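# Move one bottle from the cabinet to the bench

## Task

Take exactly one bottle out of the cabinet and leave it standing upright on the bench, with the remaining two bottles still inside the cabinet.

## Robot and tools

Robot: two six-joint arms, left_arm and right_arm, each with a two-finger gripper whose fingers can fold. Each arm sits on its own carriage on one shared floor track. left_rail carries left_arm and is always on the +y side. right_rail carries right_arm. These names do not match left and right in the images.

Frame: one scene frame fixed to the table. The table top is z = 0 and +z is up. +x points the way the arms face and +y is to their left. The track runs along y at x = 0, with y = 0 at its middle. The table starts at x = 0.17 m. An arm's base is at x = 0, y = its carriage's position_m, z = 0.04 m, facing +x. Positions are in metres and velocities in m/s and rad/s. Reported hand poses can be off by a few centimetres, more at long reach.

execute_actions(actions, cameras): actions is a list holding one action, or an empty list to get a status report plus all camera images. An action can have "rows" (1 to 15 rows), "steps" (1 to 450 control steps of 1/30 s, default 15, at least one per row), "until", and rail commands. Each row is a single flat list of 18 numbers, each in [-1, 1], covering both arms even if one stays still. Order: left_arm shoulder pan, shoulder lift, elbow, wrist 1, wrist 2, wrist 3, then gripper position, force_limit, speed; then the same nine for right_arm. The six joint numbers are offsets, not poses: they count from the Joint targets shown when the action begins (not from the previous row), and 1.0 equals 2.222 rad. Sending the same offset in a new call moves the joint further. Send 0 for all six joints to hold an arm. Gripper position is absolute: +1 is fully open (140 mm), about -0.8 is where the pads meet, and -1 closes until blocked. force_limit (-1 weakest, about 14 N, up to +1, about 58 N) and speed (-1 about 30 mm/s to +1 about 250 mm/s) both start at +1; faster closes grip harder. To leave a gripper alone, repeat its last three numbers, since 0 is itself a command. Each row lasts one control step; after the last row the arm keeps heading for that row's target, so allow extra steps for long reaches. Each control step a joint target can lead its measured angle by at most 0.651 rad.

Rails: {"left_rail": {"position_m": x}} sets an absolute carriage place in metres (left_rail -0.8 to 1.5, right_rail -1.5 to 0.8). Optional speed_m_s is 0.01 to 1 and acceleration_factor is 0.1 to 1. {"stop": true} brakes. Keep the carriages at least 0.78 m apart. After sending, wait with {"steps": n, "until": {"left_rail": {"position_status": ["!=", "moving"]}}} and let it arrive before aiming the gripper at a scene point. "until" reads only rail fields; {"all": {"status": "ended"}} and {"any": {"status": "ended"}} are also allowed. Numbers in until need a comparison such as "<" or ">=".

move(target, speed, blend, stop_force, zero, blocking, cameras): target is one 18-number row laid out as above, or a list of up to 15 such rows. Joint numbers are again offsets from the current Joint targets, and every row in a list counts from those same targets. speed is the top joint speed in rad/s (0.01 to 3.14, default 0.5). blend, in rad, rounds corners between listed targets. stop_force (3 to 120 N, both arms) ends an arm's path on contact; use it with slow speed for touching down, and leave it out when moving away from something the gripper presses on. zero resets the force baseline first (default true). blocking=false returns early; then call wait or stop before sending new rows or moves. Paths avoid nothing. The result adds a "move:" line such as done, off_target, held or fault.

wait(seconds 0 to 10); stop() brakes a running move; zoom_image(camera, region [x0,y0,x1,y1] pixels, at most 504 square) for cam_high, cam_front, cam_side, cam_left_wrist, cam_right_wrist; zero_wrist_force(arm); read_manual(section); finished_scene(scene), which ends the scene irreversibly.

Cameras: cam_high, cam_low, cam_front, cam_side, cam_left_wrist, cam_right_wrist, each 896x504.

Result lines: Joint positions and Joint velocities, one block per arm: rail in m, then the six joints in rad. Joint targets: the commanded angles that offsets count from. Joint torques, Motor temperatures, Wrist force/torque in the gripper's own axes (fingers along +z, closing along y), Wrist depth grids, end_effector_position (point between closed pads; fingertips reach about 33 mm beyond it). object_status: 0 moving, 1 blocked while opening, 2 blocked while closing (a grip), 3 reached target or pads met. position_measured is in counts: 3 open, about 139 for 60 mm, 230 pads meeting. Rail position_status: moving, done, contact_stop, time_out, stopped, stopped_with_arm, stopped_for_other_arm, stopped_for_other_carriage; position_answer taken or not_taken. "joint command not followed" means the clearance check blocked part of a command.

Avoid: anything falling or being set down off the table, including onto the track or the metal strip; dropping or releasing a moving part; hitting fixed or heavy objects; arms or grippers touching each other. A force near 150 N or large joint torque (wrist joints 25.7 N m) stops the arm for 10 s. Grip with the outer quarter of the pads for a firm hold. Avoid long stretched-out holds, which heat motors.

Each tool is called after "Request:" as name(argument=value, ...), one argument or row to a line, values as JSON.

## Session

Request:
execute_actions(
  actions=[],
)

Scene clock: 0.00 s.
left_arm: end_effector_position=(+0.3456, +1.0083, +0.5800) position_measured=3 object_status=3 end_effector_quat_wxyz=(+0.000, +0.000, +1.000, +0.000) | right_arm: end_effector_position=(+0.3456, -1.0358, +0.5800) position_measured=3 object_status=3 end_effector_quat_wxyz=(+0.000, +0.000, +1.000, +0.000)
Joint positions: left_arm=[0.981 -0.316 -1.725 0.971 -0.816 -1.571 -0.316] | right_arm=[-1.063 -0.316 -1.725 0.971 -0.816 -1.571 -0.316]
Joint velocities: within noise
Joint torques (N m): no reading
Motor temperatures (°C): left_arm=[40 37 38 43 43 48] | right_arm=[31 32 37 47 43 46]
Wrist force (N): no reading
Wrist torque (N m): no reading
Wrist force, peak (N): no reading
Wrist depth (mm): cam_left_wrist=[- - - - 621 678 - / - 676 708 - - - - / - - - - - - 700 / - 124 - - 730 140 - / - 135 - - 714 122 98 / 91 - - - - - 93 / - 1567 895 - - - -] | cam_right_wrist=[665 - 650 - 665 662 - / 708 680 685 - 706 685 - / 740 715 725 736 736 725 - / - 135 760 - 762 744 - / - 127 - 820 903 133 105 / - 865 874 - - - - / - 1954 1954 1839 1985 1852 -]
Joint targets: left_arm=[0.981 -0.316 -1.725 0.971 -0.816 -1.571 -0.316] | right_arm=[-1.063 -0.316 -1.725 0.971 -0.816 -1.571 -0.316]
Tool commands: left_gripper/position=+1.0 left_gripper/force_limit=+1.0 left_gripper/speed=+1.0 right_gripper/position=+1.0 right_gripper/force_limit=+1.0 right_gripper/speed=+1.0
left_rail: position_m=0.981 position_status=done
right_rail: position_m=-1.063 position_status=done

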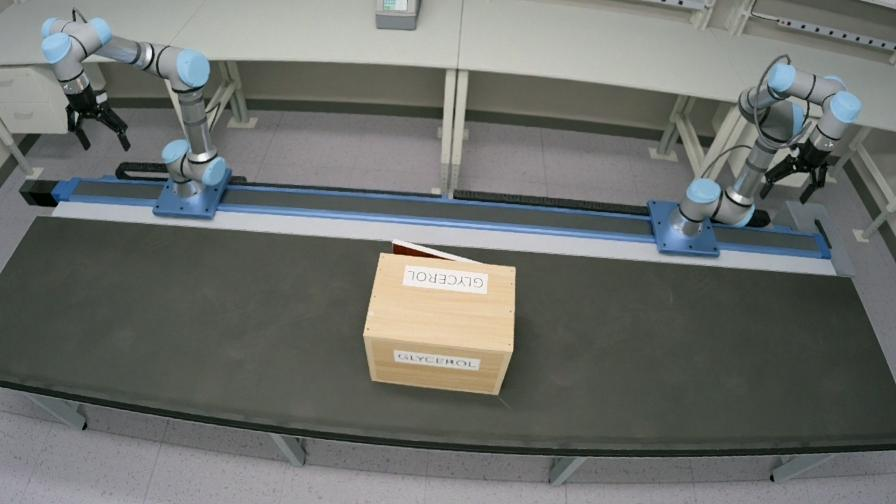

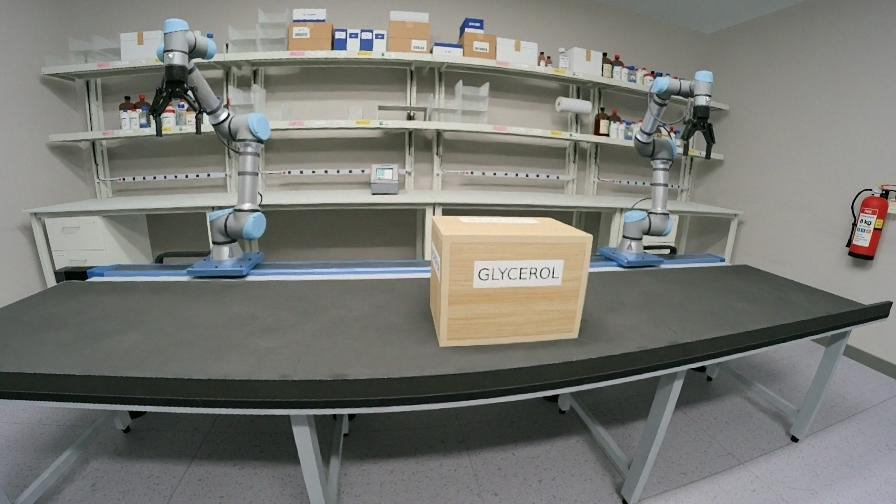

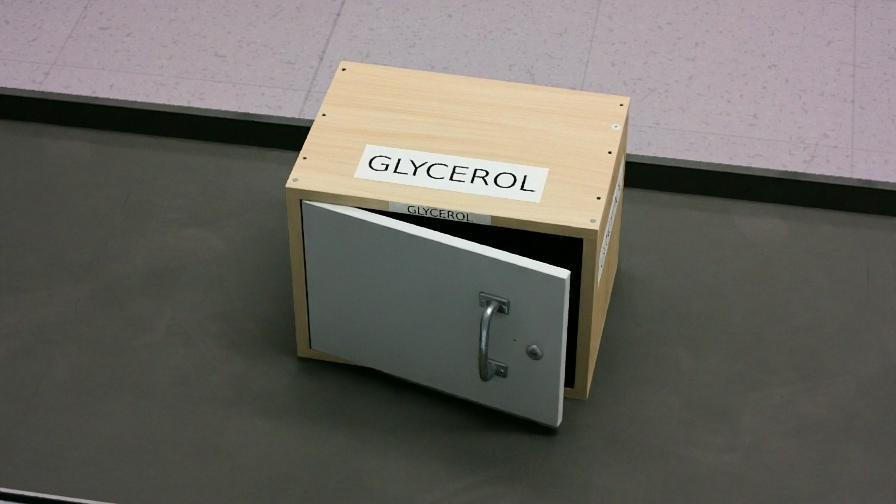

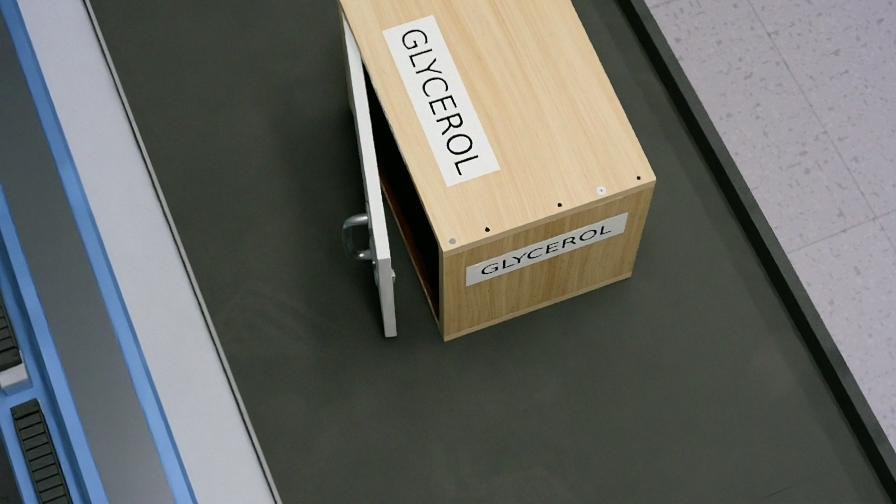

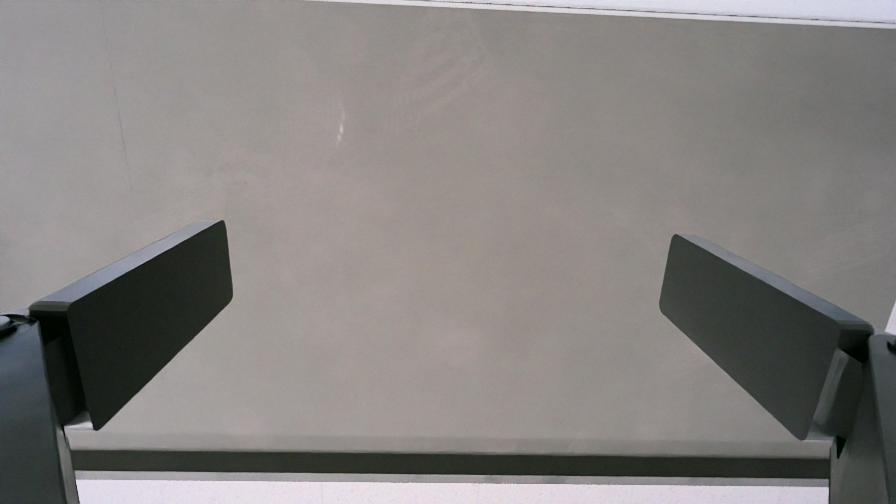

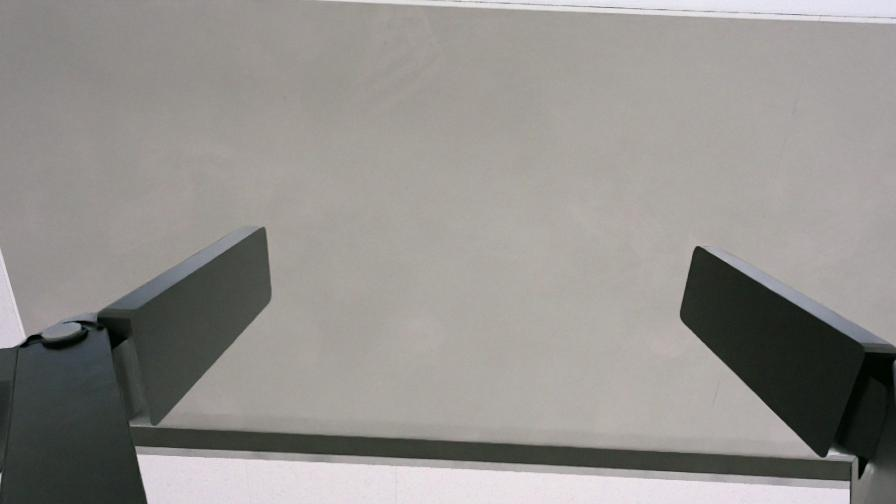

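Request:
execute_actions(
  actions=[
    {"right_rail":{"position_m":-0.45},"steps":120,"until":{"right_rail":{"position_status":["!=","moving"]}}},
  ],
)

Request:
move(
  target=[0,0,0,0,0,0,1,1,1,-0.758,0.0932,0.599,0.0144,0.2435,0.1422,-1,-1,-1],
  speed=1.2,
  cameras=["cam_high","cam_front","cam_side","cam_right_wrist"],
)

Scene clock: 4.70 s.
left_arm: end_effector_position=(+0.3456, +1.0083, +0.5800) position_measured=3 object_status=3 end_effector_quat_wxyz=(+0.000, +0.000, +1.000, +0.000) | right_arm: end_effector_position=(+0.3456, -0.4228, +0.5800) position_measured=3 object_status=3 end_effector_quat_wxyz=(+0.000, +0.000, +1.000, +0.000)
Joint positions: left_arm=[0.981 -0.316 -1.725 0.971 -0.816 -1.571 -0.316] | right_arm=[-0.45 -0.316 -1.725 0.971 -0.816 -1.571 -0.316]
Joint torques (N m): left_arm=[0.57 -12.94 -21.09 -2.36 -0.07 -0.02] | right_arm=[-1.52 -11 -19.1 -2.65 0.3 0.24]
Wrist force (N): left_arm=[0.0 -0.2 -0.2] | right_arm=[-0.1 0.1 0.0]
Wrist torque (N m): left_arm=[-0.04 -0.01 0.00] | right_arm=[0.03 0.04 0.00]
Wrist force, peak (N): left_arm=[-0.2 0.5 -0.3] | right_arm=[0.0 1.4 0.1]
Wrist depth (mm): cam_left_wrist=[- 639 - - 647 - - / - - - - - - - / - - - - - - - / - 124 772 - - 132 - / - 116 - 743 - 122 93 / 96 824 - 803 - 114 93 / 1668 1724 1548 848 798 - -] | cam_right_wrist=[- - 689 - 653 - 660 / 708 - - - - - 704 / - - 736 - 717 710 704 / - 135 - - 744 727 733 / - 127 - - 695 133 111 / - 96 - - 765 507 - / - 1969 1985 2175 1812 528 -]
Joint targets: left_arm=[0.981 -0.316 -1.725 0.971 -0.816 -1.571 -0.316] | right_arm=[-0.450 -0.316 -1.725 0.971 -0.816 -1.571 -0.316]
Tool commands: left_gripper/position=+1.0 left_gripper/force_limit=+1.0 left_gripper/speed=+1.0 right_gripper/position=+1.0 right_gripper/force_limit=+1.0 right_gripper/speed=+1.0
left_rail: position_m=0.981 position_status=done
right_rail: position_m=-0.450 position_status=done

Scene clock: 9.63 s.
left_arm: end_effector_position=(+0.3456, +1.0083, +0.5800) position_measured=3 object_status=3 end_effector_quat_wxyz=(+0.000, +0.000, +1.000, +0.000) | right_arm: end_effector_position=(+0.2512, -0.5925, +0.2566) position_measured=230 object_status=3 end_effector_quat_wxyz=(-0.233, +0.672, +0.364, +0.601)
Joint positions: left_arm=[0.981 -0.316 -1.725 0.971 -0.816 -1.571 -0.316] | right_arm=[-0.45 -1.79 -1.542 2.138 -0.788 -1.094 -0.037]
Joint torques (N m): left_arm=[0.29 -12.08 -21.33 -2.45 -0.17 -0.27] | right_arm=[7.38 -32.08 -29.36 -0.65 -1.54 -1.55]
Wrist force (N): left_arm=[-0.1 -0.1 -0.1] | right_arm=[-2.5 -0.4 0.3]
Wrist torque (N m): left_arm=[-0.03 0.03 0.00] | right_arm=[-0.34 0.44 0.35]
Wrist force, peak (N): left_arm=[-0.3 0.4 -0.4] | right_arm=[-8.2 -7.5 1.2]
Wrist depth (mm): cam_left_wrist=[- - 657 - - - - / 659 676 - 682 - - - / - - - - - - 685 / - 124 - - - 131 - / - 108 - - - 122 98 / 91 - - - - - 93 / - 1713 1626 - 1511 - -] | cam_right_wrist=[131 - 845 601 5954 - 3379 / 131 147 1000 606 - - - / 127 152 744 687 4631 4466 4168 / 132 148 - 146 - 3248 3426 / 135 147 86 96 100 593 2476 / 139 145 74 - - - - / - - - - - - -]
Joint targets: left_arm=[0.981 -0.316 -1.725 0.971 -0.816 -1.571 -0.316] | right_arm=[-0.450 -1.790 -1.542 2.138 -0.788 -1.094 -0.037]
left_rail: position_m=0.981 position_status=done
right_rail: position_m=-0.450 position_status=done
move: held (right_arm; a check stopped the path); limits=held; right_arm: the shoulder pan is farthest, 0.210 rad from its target
joint command not followed: on one or more control steps a check withheld the commanded joint targets of the right arm, and it was not sent them on those steps.
cause: the commanded joint targets, or the way to them, would bring two parts of the arm too close to each other (its gripper and another part of the arm, with joints 4 (elbow) to 7 (wrist 3) between them, 41 mm apart when it was first held).
Images, in order (width x height): cam_high 896x504, cam_front 896x504, cam_side 896x504, cam_right_wrist 896x504.

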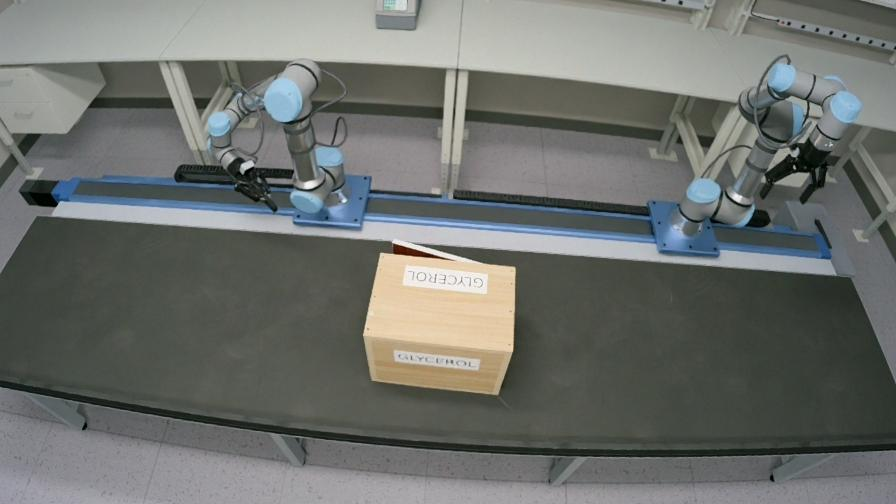

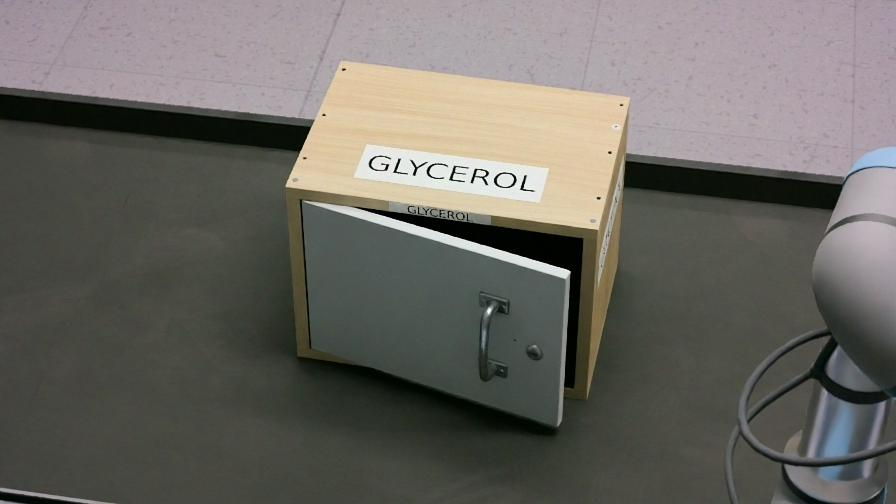

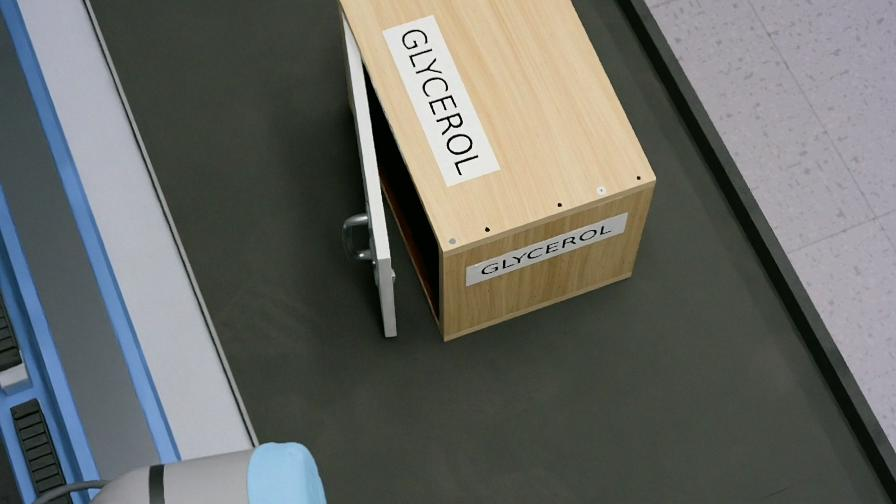

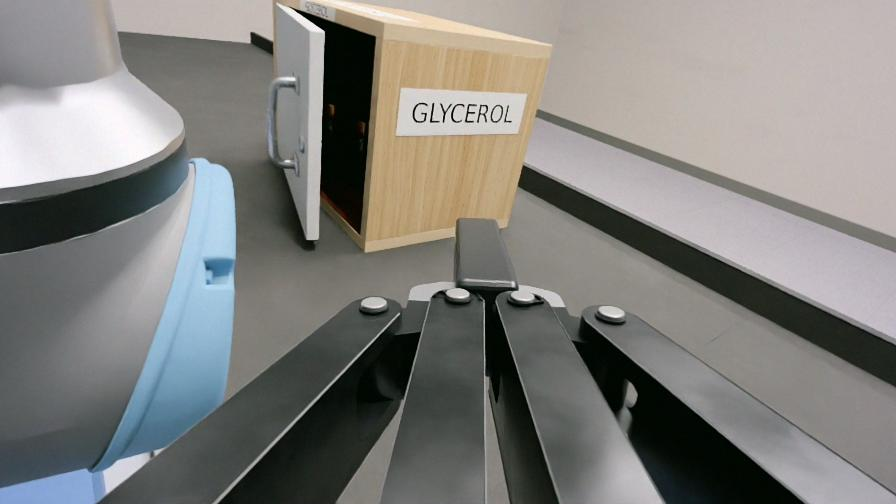

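Request:
execute_actions(
  actions=[
    {"right_rail":{"position_m":-0.34},"steps":90,"until":{"right_rail":{"position_status":["!=","moving"]}}},
  ],
)

Request:
move(
  target=[0,0,0,0,0,0,1,1,1,0.3546,0.1436,0.0665,-0.1238,0.1985,0.0167,-1,-1,-1],
  speed=0.6,
  cameras=["cam_high","cam_front","cam_side","cam_right_wrist"],
)

Scene clock: 13.53 s.
left_arm: end_effector_position=(+0.3456, +1.0083, +0.5800) position_measured=3 object_status=3 end_effector_quat_wxyz=(+0.000, +0.000, +1.000, +0.000) | right_arm: end_effector_position=(+0.2512, -0.4825, +0.2566) position_measured=230 object_status=3 end_effector_quat_wxyz=(-0.233, +0.672, +0.364, +0.601)
Joint positions: left_arm=[0.981 -0.316 -1.725 0.971 -0.816 -1.571 -0.316] | right_arm=[-0.34 -1.79 -1.542 2.138 -0.788 -1.094 -0.037]
Joint torques (N m): left_arm=[1.71 -12.28 -21.19 -2.54 -0.16 -0.11] | right_arm=[4.72 -24.99 -17.97 3.47 -0.32 -1.7]
Wrist force (N): left_arm=[-0.2 0.2 -0.2] | right_arm=[-2.6 -0.2 0.2]
Wrist torque (N m): left_arm=[0.03 0.03 0.00] | right_arm=[-0.32 0.48 0.35]
Wrist force, peak (N): left_arm=[-0.2 0.4 -0.4] | right_arm=[-3.2 0.7 -0.8]
Wrist depth (mm): cam_left_wrist=[- 641 - 652 - - - / - - - 659 693 - - / - - 700 696 685 765 724 / - 124 - - - 132 - / - 109 - - - 122 93 / 91 - - - - - 93 / 1690 1903 1576 - 2072 862 -] | cam_right_wrist=[131 1737 - 505 603 4631 3473 / 131 1008 1055 506 587 - - / 127 162 845 570 699 4631 - / 131 147 - 162 - 3522 3166 / 135 148 86 96 95 655 2689 / 139 145 74 - - - 571 / - - - - - - -]
Joint targets: left_arm=[0.981 -0.316 -1.725 0.971 -0.816 -1.571 -0.316] | right_arm=[-0.340 -1.790 -1.542 2.138 -0.788 -1.094 -0.037]
Tool commands: left_gripper/position=+1.0 left_gripper/force_limit=+1.0 left_gripper/speed=+1.0 right_gripper/position=-1.0 right_gripper/force_limit=-1.0 right_gripper/speed=-1.0
left_rail: position_m=0.981 position_status=done
right_rail: position_m=-0.340 position_status=done

Scene clock: 15.43 s.
left_arm: end_effector_position=(+0.3456, +1.0083, +0.5800) position_measured=3 object_status=3 end_effector_quat_wxyz=(+0.000, +0.000, +1.000, +0.000) | right_arm: end_effector_position=(+0.3996, -0.2588, +0.1597) position_measured=230 object_status=3 end_effector_quat_wxyz=(-0.405, +0.579, +0.405, +0.579)
Joint positions: left_arm=[0.981 -0.316 -1.725 0.971 -0.816 -1.571 -0.316] | right_arm=[-0.34 -1.002 -1.223 2.286 -1.063 -0.653 0]
Joint torques (N m): left_arm=[0.24 -12.24 -22.97 -2.21 -0.17 -0.29] | right_arm=[6.38 -10.48 0.38 -0.75 2.37 2.01]
Wrist force (N): left_arm=[-0.2 0.3 -0.1] | right_arm=[-3.0 0.0 -0.3]
Wrist torque (N m): left_arm=[0.07 0.03 0.00] | right_arm=[-0.38 0.58 0.28]
Wrist force, peak (N): left_arm=[-0.1 0.6 -0.1] | right_arm=[-3.8 -0.3 1.6]
Wrist depth (mm): cam_left_wrist=[- - 625 - 661 644 - / - - 619 - - - - / - - - - - 708 - / - 124 - - - 142 - / - 108 - - - 122 93 / 96 - - - - - 93 / - 1606 1586 - - - -] | cam_right_wrist=[2526 1152 3087 529 213 230 254 / - 1323 - 594 222 242 275 / - 1111 969 627 235 259 295 / 624 614 651 133 253 278 312 / 455 468 91 96 100 298 332 / 346 - 74 - - - 349 / - - - - - - -]
Joint targets: left_arm=[0.981 -0.316 -1.725 0.971 -0.816 -1.571 -0.316] | right_arm=[-0.340 -1.002 -1.223 2.286 -1.063 -0.653 0.000]
left_rail: position_m=0.981 position_status=done
right_rail: position_m=-0.340 position_status=done
move: done
Images, in order (width x height): cam_high 896x504, cam_front 896x504, cam_side 896x504, cam_right_wrist 896x504.

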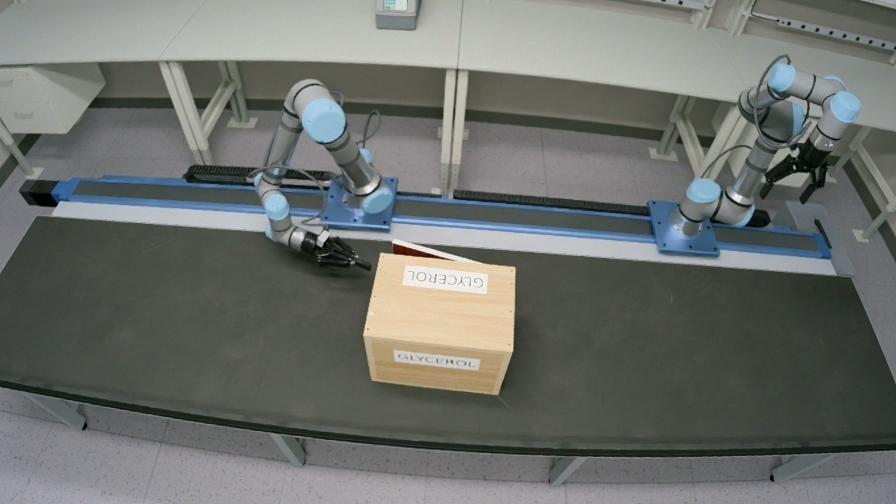

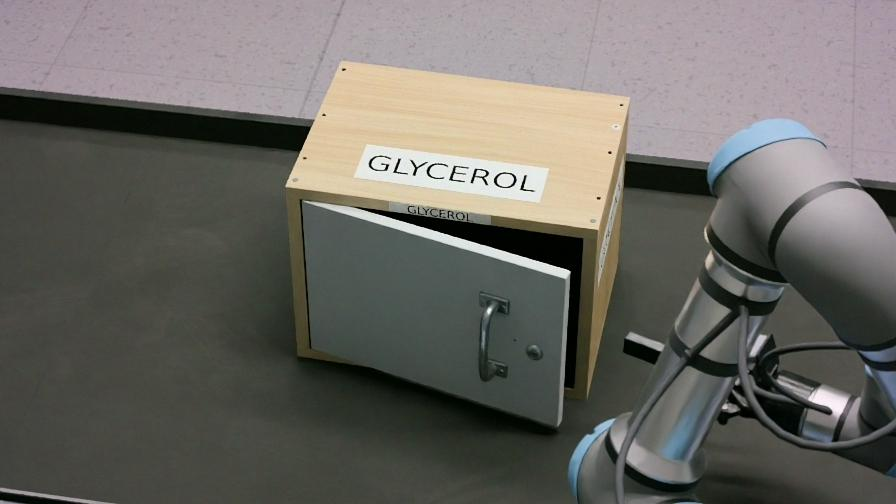

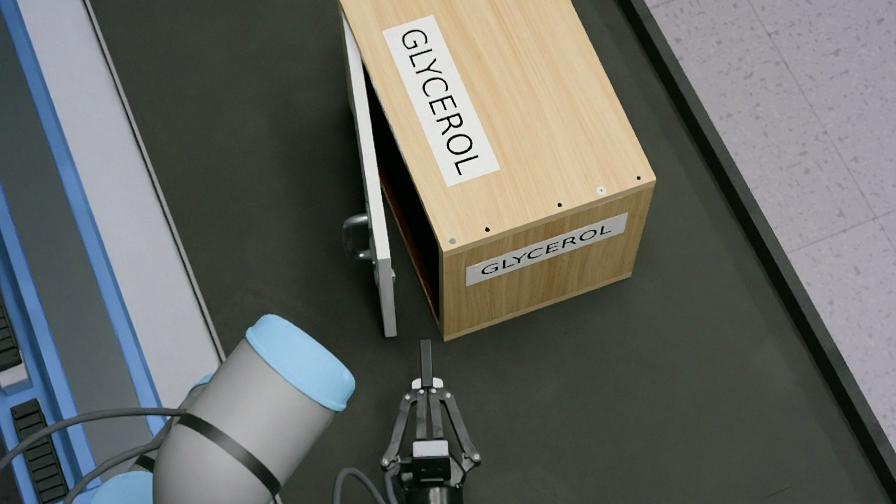

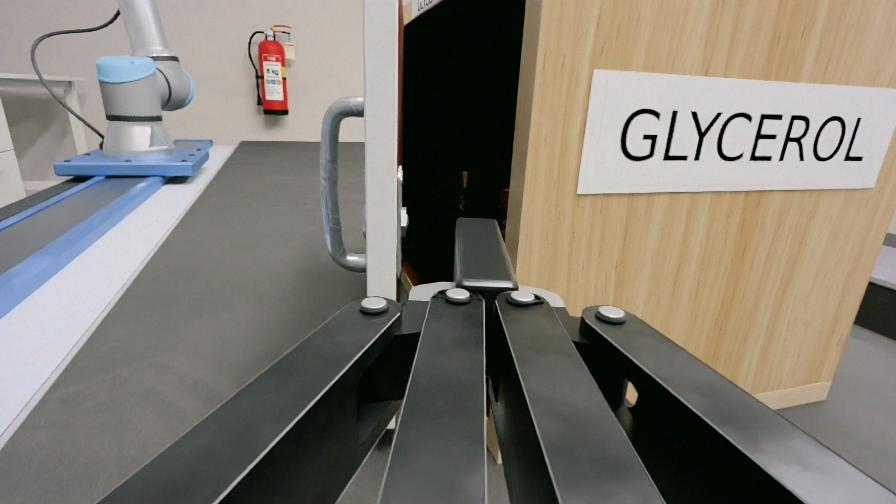

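Request:
move(
  target=[0,0,0,0,0,0,1,1,1,0.1323,-0.0095,0.0167,-0.0072,0.1323,0,-1,-1,-1],
  speed=0.25,
  stop_force=12,
  cameras=["cam_side","cam_right_wrist"],
)

Scene clock: 18.30 s.
left_arm: end_effector_position=(+0.3456, +1.0083, +0.5800) position_measured=3 object_status=3 end_effector_quat_wxyz=(+0.000, +0.000, +1.000, +0.000) | right_arm: end_effector_position=(+0.4376, -0.1557, +0.1596) position_measured=230 object_status=3 end_effector_quat_wxyz=(-0.405, +0.579, +0.405, +0.579)
Joint positions: left_arm=[0.981 -0.316 -1.725 0.971 -0.816 -1.571 -0.316] | right_arm=[-0.34 -0.708 -1.244 2.323 -1.079 -0.359 0]
Joint torques (N m): left_arm=[0.71 -12.38 -21.76 -2.33 0.03 -0.27] | right_arm=[6.01 -37.77 0.94 -1.06 2.36 1.82]
Wrist force (N): left_arm=[0.1 0.1 -0.1] | right_arm=[-3.1 -0.4 0.0]
Wrist torque (N m): left_arm=[0.02 -0.02 0.01] | right_arm=[-0.46 0.58 0.28]
Wrist force, peak (N): left_arm=[-0.2 0.1 -0.6] | right_arm=[-3.3 -0.3 -0.5]
Wrist depth (mm): cam_left_wrist=[- - - - - - - / - - - - - 682 - / - - 700 - - 694 - / - 123 - - - 131 - / - 109 - - - 122 93 / 91 - 793 813 818 - 93 / 1668 1616 1713 1494 2007 - -] | cam_right_wrist=[1214 - - 454 112 112 123 / 1029 3206 115 486 114 118 132 / 1000 1025 151 514 119 126 140 / 640 - - 163 126 132 151 / - - 86 98 97 145 163 / 333 - 74 - - - 178 / - - - - - - 201]
Joint targets: left_arm=[0.981 -0.316 -1.725 0.971 -0.816 -1.571 -0.316] | right_arm=[-0.340 -0.708 -1.244 2.323 -1.079 -0.359 0.000]
left_rail: position_m=0.981 position_status=done
right_rail: position_m=-0.340 position_status=done
move: done
Images, in order (width x height): cam_side 896x504, cam_right_wrist 896x504.

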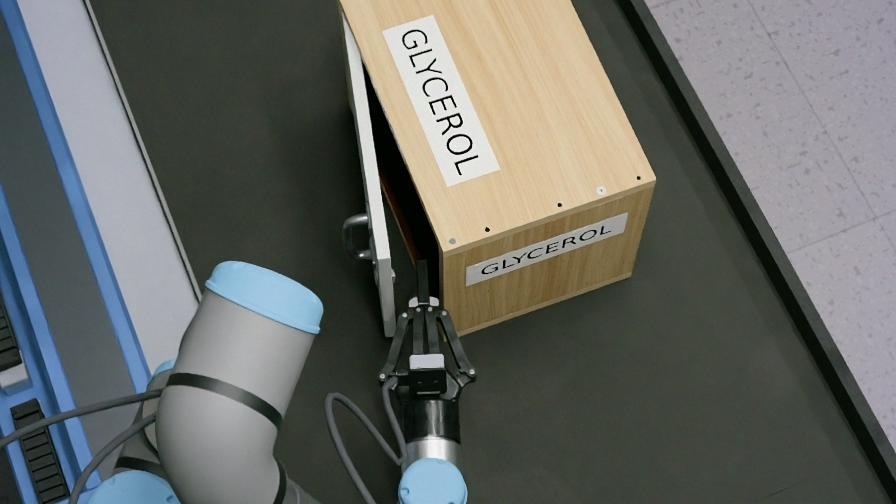

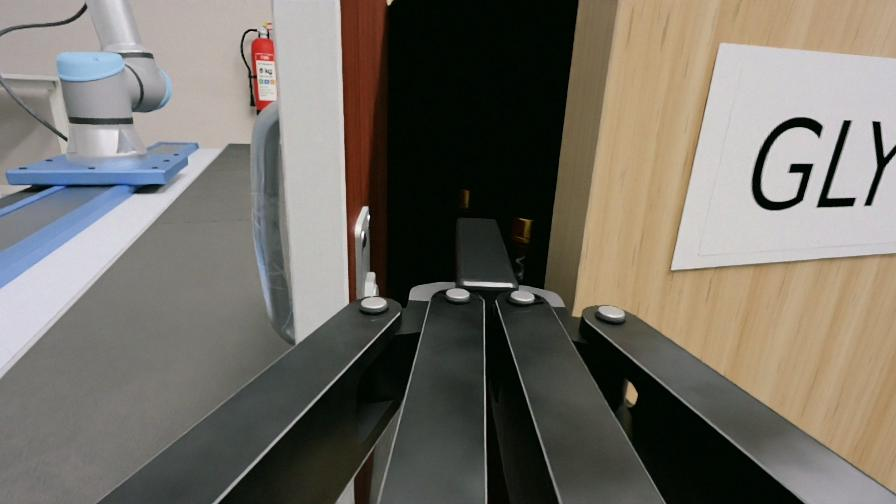

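Request:
move(
  target=[
    [0,0,0,0,0,0,1,1,1,0.0032,-0.0293,0.0486,-0.0194,-0.0752,0,-1,-1,-1],
    [0,0,0,0,0,0,1,1,1,0.1071,-0.0212,0.036,-0.0149,-0.0891,0,-1,-1,-1],
    [0,0,0,0,0,0,1,1,1,0.2849,0.0185,-0.0329,0.0144,-0.0293,0,-1,-1,-1],
  ],
  speed=0.22,
  blend=0.03,
  stop_force=30,
  cameras=["cam_front","cam_side","cam_right_wrist"],
)

Scene clock: 23.27 s.
left_arm: end_effector_position=(+0.3456, +1.0083, +0.5800) position_measured=3 object_status=3 end_effector_quat_wxyz=(+0.000, +0.000, +1.000, +0.000) | right_arm: end_effector_position=(+0.2518, +0.0591, +0.1598) position_measured=230 object_status=3 end_effector_quat_wxyz=(+0.579, -0.406, -0.579, -0.406)
Joint positions: left_arm=[0.981 -0.316 -1.725 0.971 -0.816 -1.571 -0.316] | right_arm=[-0.34 -0.075 -1.203 2.25 -1.047 -0.424 0]
Joint torques (N m): left_arm=[0.56 -13.24 -21.47 -2.24 -0.15 -0.4] | right_arm=[6.71 -12.49 -21.02 3.65 1.91 1.98]
Wrist force (N): left_arm=[-0.3 0.5 -0.4] | right_arm=[-2.6 1.0 -1.9]
Wrist torque (N m): left_arm=[0.11 0.06 0.00] | right_arm=[-0.45 0.53 0.27]
Wrist force, peak (N): left_arm=[-0.1 0.2 -0.7] | right_arm=[-2.7 1.2 -13.4]
Wrist depth (mm): cam_left_wrist=[- 630 - - - - 661 / - - 654 661 - - - / - - - - 754 - 704 / - 124 - - - 131 760 / - 116 - - - 122 98 / 96 786 - - - - 93 / 1702 1724 1381 - 1849 - -] | cam_right_wrist=[- - - - - 154 - / 933 - - 162 - - 162 / - - - - - - - / 1761 - 174 146 - 177 - / 1690 - 91 96 95 - - / 312 - 74 - - - - / - - - - - - -]
Joint targets: left_arm=[0.981 -0.316 -1.725 0.971 -0.816 -1.571 -0.316] | right_arm=[-0.340 -0.075 -1.203 2.250 -1.047 -0.424 0.000]
left_rail: position_m=0.981 position_status=done
right_rail: position_m=-0.340 position_status=done
move: done
Images, in order (width x height): cam_front 896x504, cam_side 896x504, cam_right_wrist 896x504.

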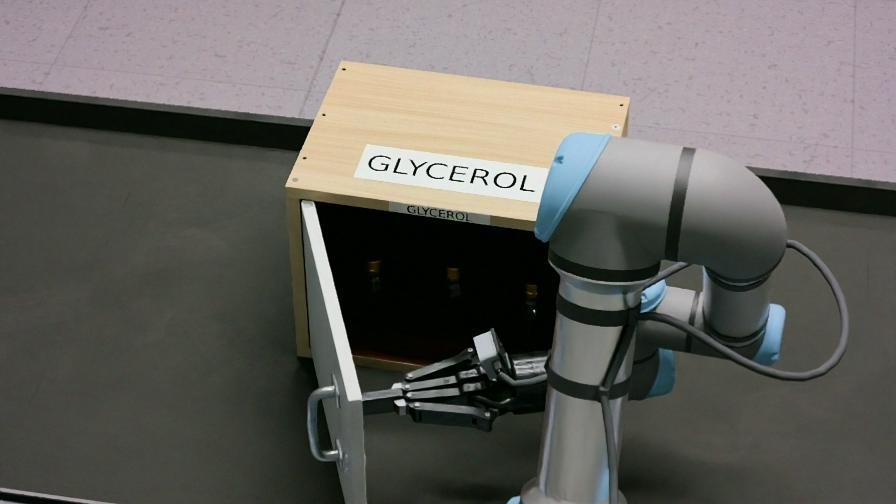

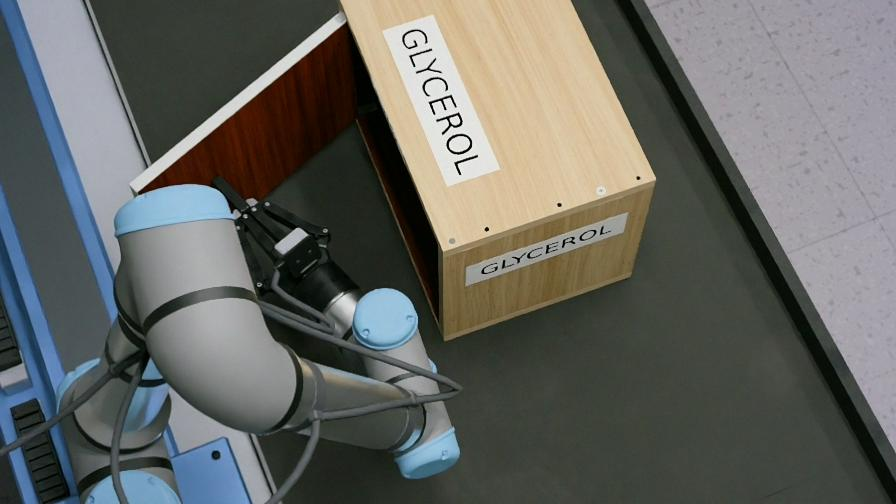

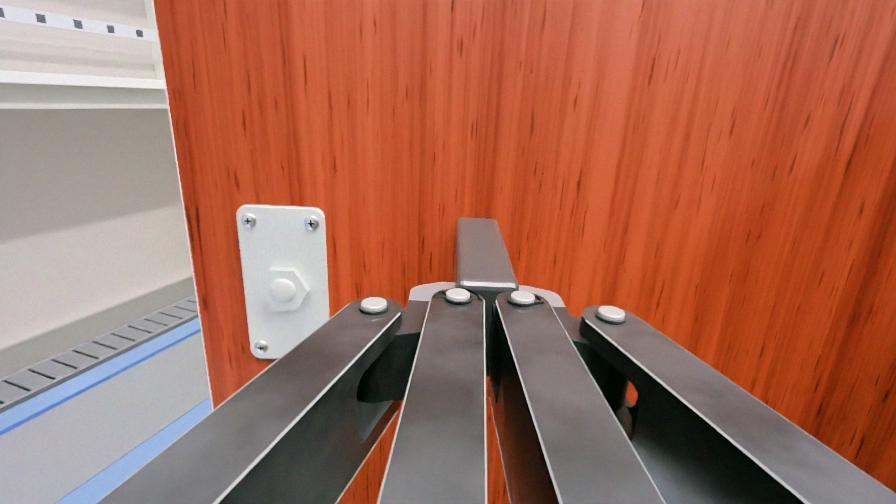

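Request:
move(
  target=[
    [0,0,0,0,0,0,1,1,1,0.1458,0.0347,-0.063,0.0284,0.1067,0,-1,-1,-1],
    [0,0,0,0,0,0,1,1,1,0.2354,0.0905,-0.1674,0.077,0.1962,0,-1,-1,-1],
  ],
  speed=0.22,
  blend=0.03,
  stop_force=25,
  cameras=["cam_front","cam_side","cam_high"],
)

Scene clock: 27.07 s.
left_arm: end_effector_position=(+0.3456, +1.0083, +0.5800) position_measured=3 object_status=3 end_effector_quat_wxyz=(+0.000, +0.000, +1.000, +0.000) | right_arm: end_effector_position=(+0.2437, +0.2700, +0.1596) position_measured=230 object_status=3 end_effector_quat_wxyz=(+0.596, -0.380, -0.596, -0.380)
Joint positions: left_arm=[0.981 -0.316 -1.725 0.971 -0.816 -1.571 -0.316] | right_arm=[-0.34 0.448 -1.002 1.878 -0.876 0.012 0]
Joint torques (N m): left_arm=[0.62 -12.11 -22.06 -2.24 -0.16 -0.38] | right_arm=[7.63 -24.64 -31.02 2.34 2.77 1.77]
Wrist force (N): left_arm=[0.1 0.2 -0.1] | right_arm=[-2.9 -1.0 -1.9]
Wrist torque (N m): left_arm=[0.04 -0.02 0.00] | right_arm=[-0.43 0.53 0.27]
Wrist force, peak (N): left_arm=[-0.1 0.4 -0.5] | right_arm=[-3.0 -0.5 -4.0]
Wrist depth (mm): cam_left_wrist=[- - - - - 654 652 / - 657 - 772 - 682 - / - - - - - 724 - / - 124 - - - 142 - / - 108 - - - 122 93 / 91 - - - - - 93 / - 1690 1586 1947 1679 - -] | cam_right_wrist=[- 1786 - - - - - / - 2156 - - - - - / - - - 192 - - - / - 2156 2017 146 - - - / - - 86 93 95 - - / - - 74 - - - - / - - - - - - -]
Joint targets: left_arm=[0.981 -0.316 -1.725 0.971 -0.816 -1.571 -0.316] | right_arm=[-0.340 0.448 -1.002 1.878 -0.876 0.012 0.000]
left_rail: position_m=0.981 position_status=done
right_rail: position_m=-0.340 position_status=done
move: done
Images, in order (width x height): cam_high 896x504, cam_front 896x504, cam_side 896x504.

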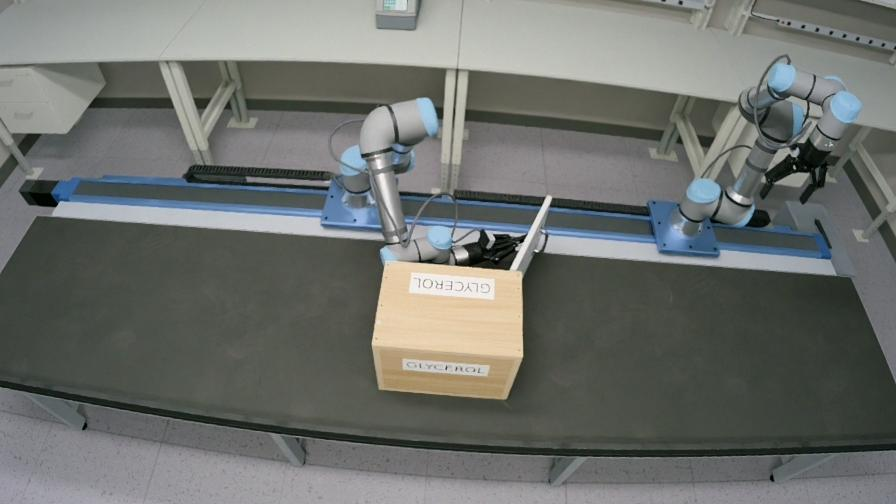

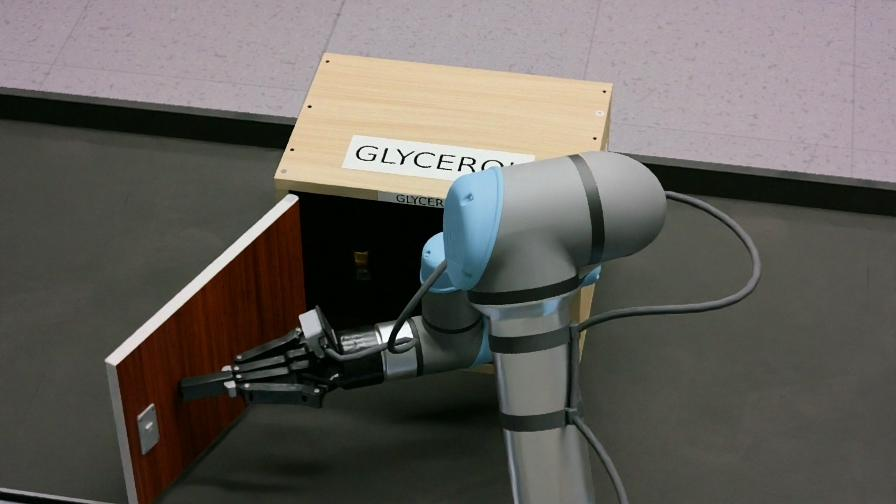

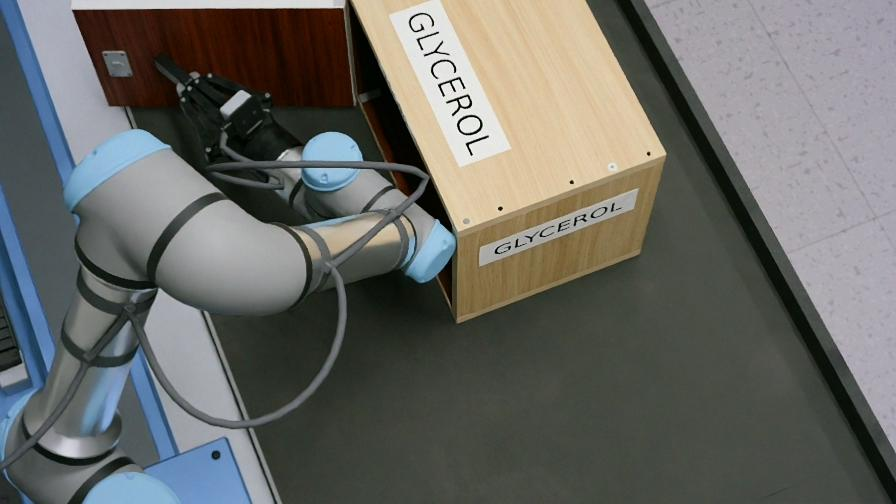

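Request:
move(
  target=[
    [0,0,0,0,0,0,1,1,1,-0.2354,-0.0905,0.1674,-0.077,-0.1962,0,-1,-1,-1],
    [0,0,0,0,0,0,1,1,1,-0.3366,-0.2925,-0.0131,0.3056,-0.1962,0,-1,-1,-1],
    [0,0,0,0,0,0,1,1,1,0.0009,-0.2925,-0.0131,0.3056,0.5662,0,-1,-1,-1],
  ],
  speed=0.7,
  blend=0.1,
)

Request:
move(
  target=[
    [0,0,0,0,0,0,1,1,1,0.3474,0,0,0,0.7637,0,-1,-1,-1],
    [0,0,0,0,0,0,1,1,1,0.3474,0.1076,0.1494,-0.257,0.7637,0,-1,-1,-1],
  ],
  speed=0.8,
  blend=0.1,
  cameras=["cam_high","cam_front","cam_side","cam_right_wrist"],
)

Scene clock: 33.47 s.
left_arm: end_effector_position=(+0.3456, +1.0083, +0.5800) position_measured=3 object_status=3 end_effector_quat_wxyz=(+0.000, +0.000, +1.000, +0.000) | right_arm: end_effector_position=(+0.4850, +0.1444, +0.4495) position_measured=230 object_status=3 end_effector_quat_wxyz=(-0.259, +0.658, +0.259, +0.658)
Joint positions: left_arm=[0.981 -0.316 -1.725 0.971 -0.816 -1.571 -0.316] | right_arm=[-0.34 0.45 -1.652 1.849 -0.197 1.27 0]
Joint torques (N m): left_arm=[0.14 -12.89 -22.27 -2.46 -0.04 -0.66] | right_arm=[6.03 -30.78 -33.39 -0.27 2.6 1.88]
Wrist force (N): left_arm=[-0.3 0.2 0.0] | right_arm=[-3.2 -0.7 0.3]
Wrist torque (N m): left_arm=[0.04 0.05 0.01] | right_arm=[-0.56 0.65 0.30]
Wrist force, peak (N): left_arm=[-0.3 0.5 -0.4] | right_arm=[-4.2 -1.1 -0.6]
Wrist depth (mm): cam_left_wrist=[- - - 654 - 642 - / 636 - 666 673 - 696 - / 676 673 - - - - - / - 124 - - - 130 - / - 109 - - - 122 93 / 91 - - - - - 93 / - 1647 1596 1616 1567 - -] | cam_right_wrist=[2476 2501 3678 5104 5684 - - / 2382 - - 3970 3334 - - / 2605 - 4387 - 5104 - 3970 / 2501 - 4168 132 4547 4312 3733 / 1078 1069 86 96 100 3126 3126 / - - 74 - - - 2337 / - - - - - - 299]
Joint targets: left_arm=[0.981 -0.316 -1.725 0.971 -0.816 -1.571 -0.316] | right_arm=[-0.340 0.450 -1.652 1.849 -0.197 1.270 0.000]
left_rail: position_m=0.981 position_status=done
right_rail: position_m=-0.340 position_status=done
move: done

Scene clock: 36.03 s.
left_arm: end_effector_position=(+0.3456, +1.0083, +0.5800) position_measured=3 object_status=3 end_effector_quat_wxyz=(+0.000, +0.000, +1.000, +0.000) | right_arm: end_effector_position=(+0.3545, +0.0278, +0.4496) position_measured=230 object_status=3 end_effector_quat_wxyz=(+0.005, +0.707, -0.005, +0.707)
Joint positions: left_arm=[0.981 -0.316 -1.725 0.971 -0.816 -1.571 -0.316] | right_arm=[-0.34 1.091 -1.652 1.849 -0.197 2.675 0]
Joint torques (N m): left_arm=[0.65 -13.1 -22.14 -2.27 -0.22 -0.61] | right_arm=[-5.12 -23.8 -30.28 0.64 -1.8 1.79]
Wrist force (N): left_arm=[0.1 0.0 -0.1] | right_arm=[-2.7 -0.7 0.6]
Wrist torque (N m): left_arm=[0.00 -0.03 0.00] | right_arm=[-0.56 0.55 0.28]
Wrist force, peak (N): left_arm=[-0.5 0.3 -0.5] | right_arm=[-2.4 -1.0 -5.9]
Wrist depth (mm): cam_left_wrist=[- 607 - - 662 - - / - - - - - - - / - - - - - 683 - / - 124 - - - 132 - / - 109 - 765 - 122 98 / 91 - - - - - 93 / 1668 1586 1760 - 1889 865 -] | cam_right_wrist=[3166 - 4466 - - 4631 - / - 4547 4809 - - 5816 - / 3248 5321 - - - - - / 3522 4239 4466 145 4631 4809 3291 / 2660 2977 91 98 100 3126 3166 / - - 74 - - - 2501 / - - - - - - -]
Joint targets: left_arm=[0.981 -0.316 -1.725 0.971 -0.816 -1.571 -0.316] | right_arm=[-0.340 1.091 -1.652 1.849 -0.197 2.675 0.000]
left_rail: position_m=0.981 position_status=done
right_rail: position_m=-0.340 position_status=done
move: held (right_arm; a check stopped the path); path passed 0 of 2 targets; limits=held; right_arm: the wrist 1 is farthest, 0.571 rad from its target
joint command not followed: on one or more control steps a check withheld the commanded joint targets of the right arm, and it was not sent them on those steps.
cause: the commanded joint targets, or the way to them, would bring two parts of the arm too close to each other (its gripper and another part of the arm, with joints 5 (wrist 1) to 7 (wrist 3) between them, 19 mm apart when it was first held).
Images, in order (width x height): cam_high 896x504, cam_front 896x504, cam_side 896x504, cam_right_wrist 896x504.

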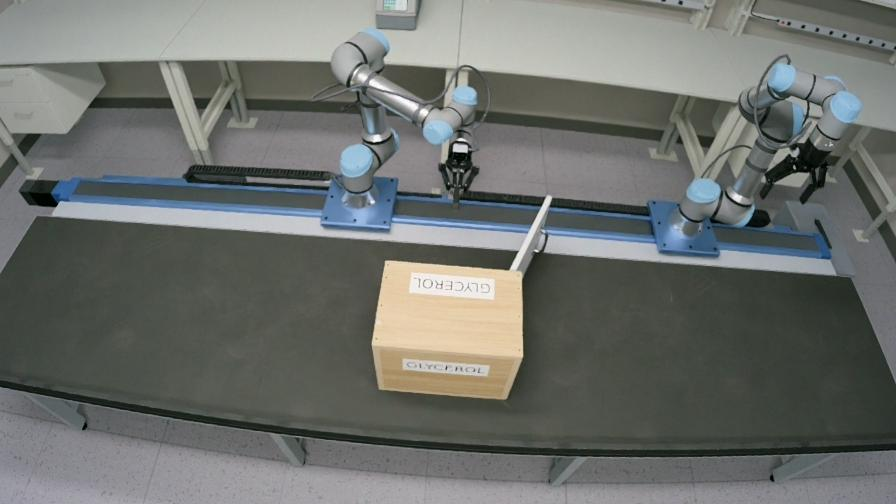

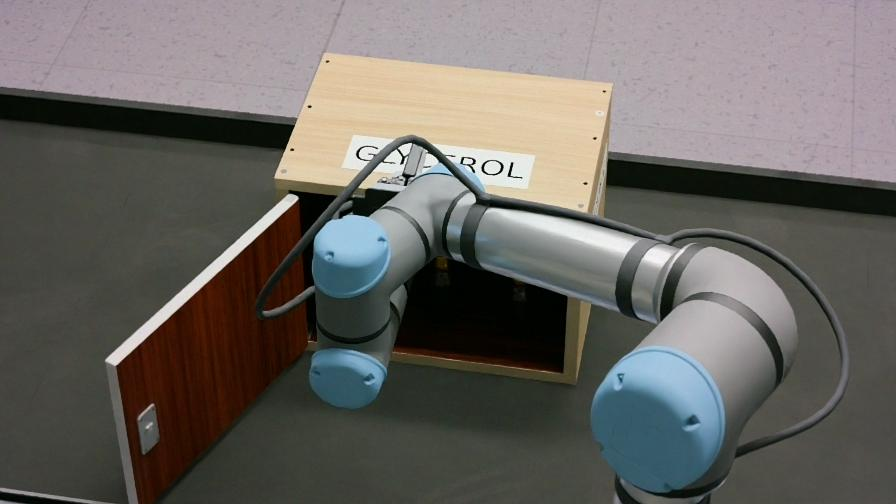

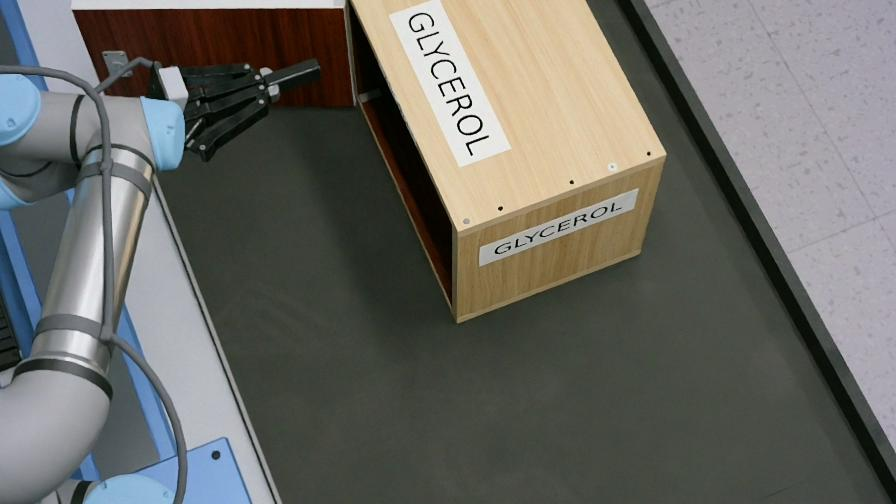

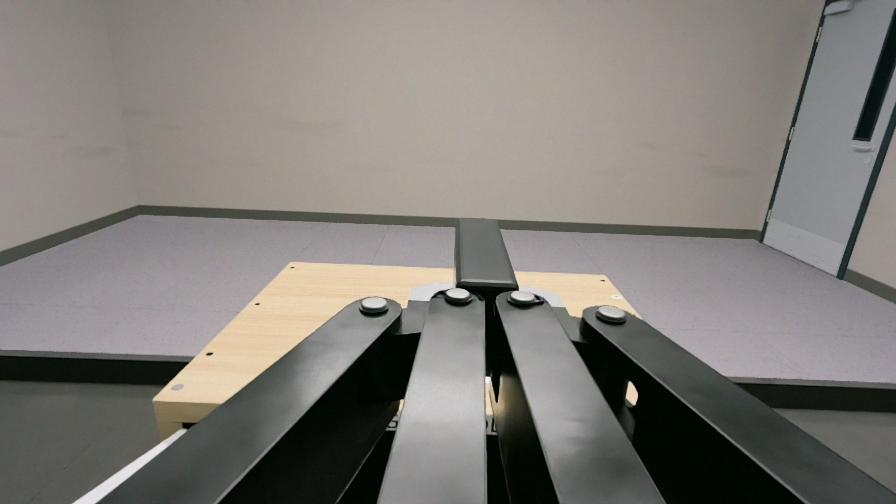

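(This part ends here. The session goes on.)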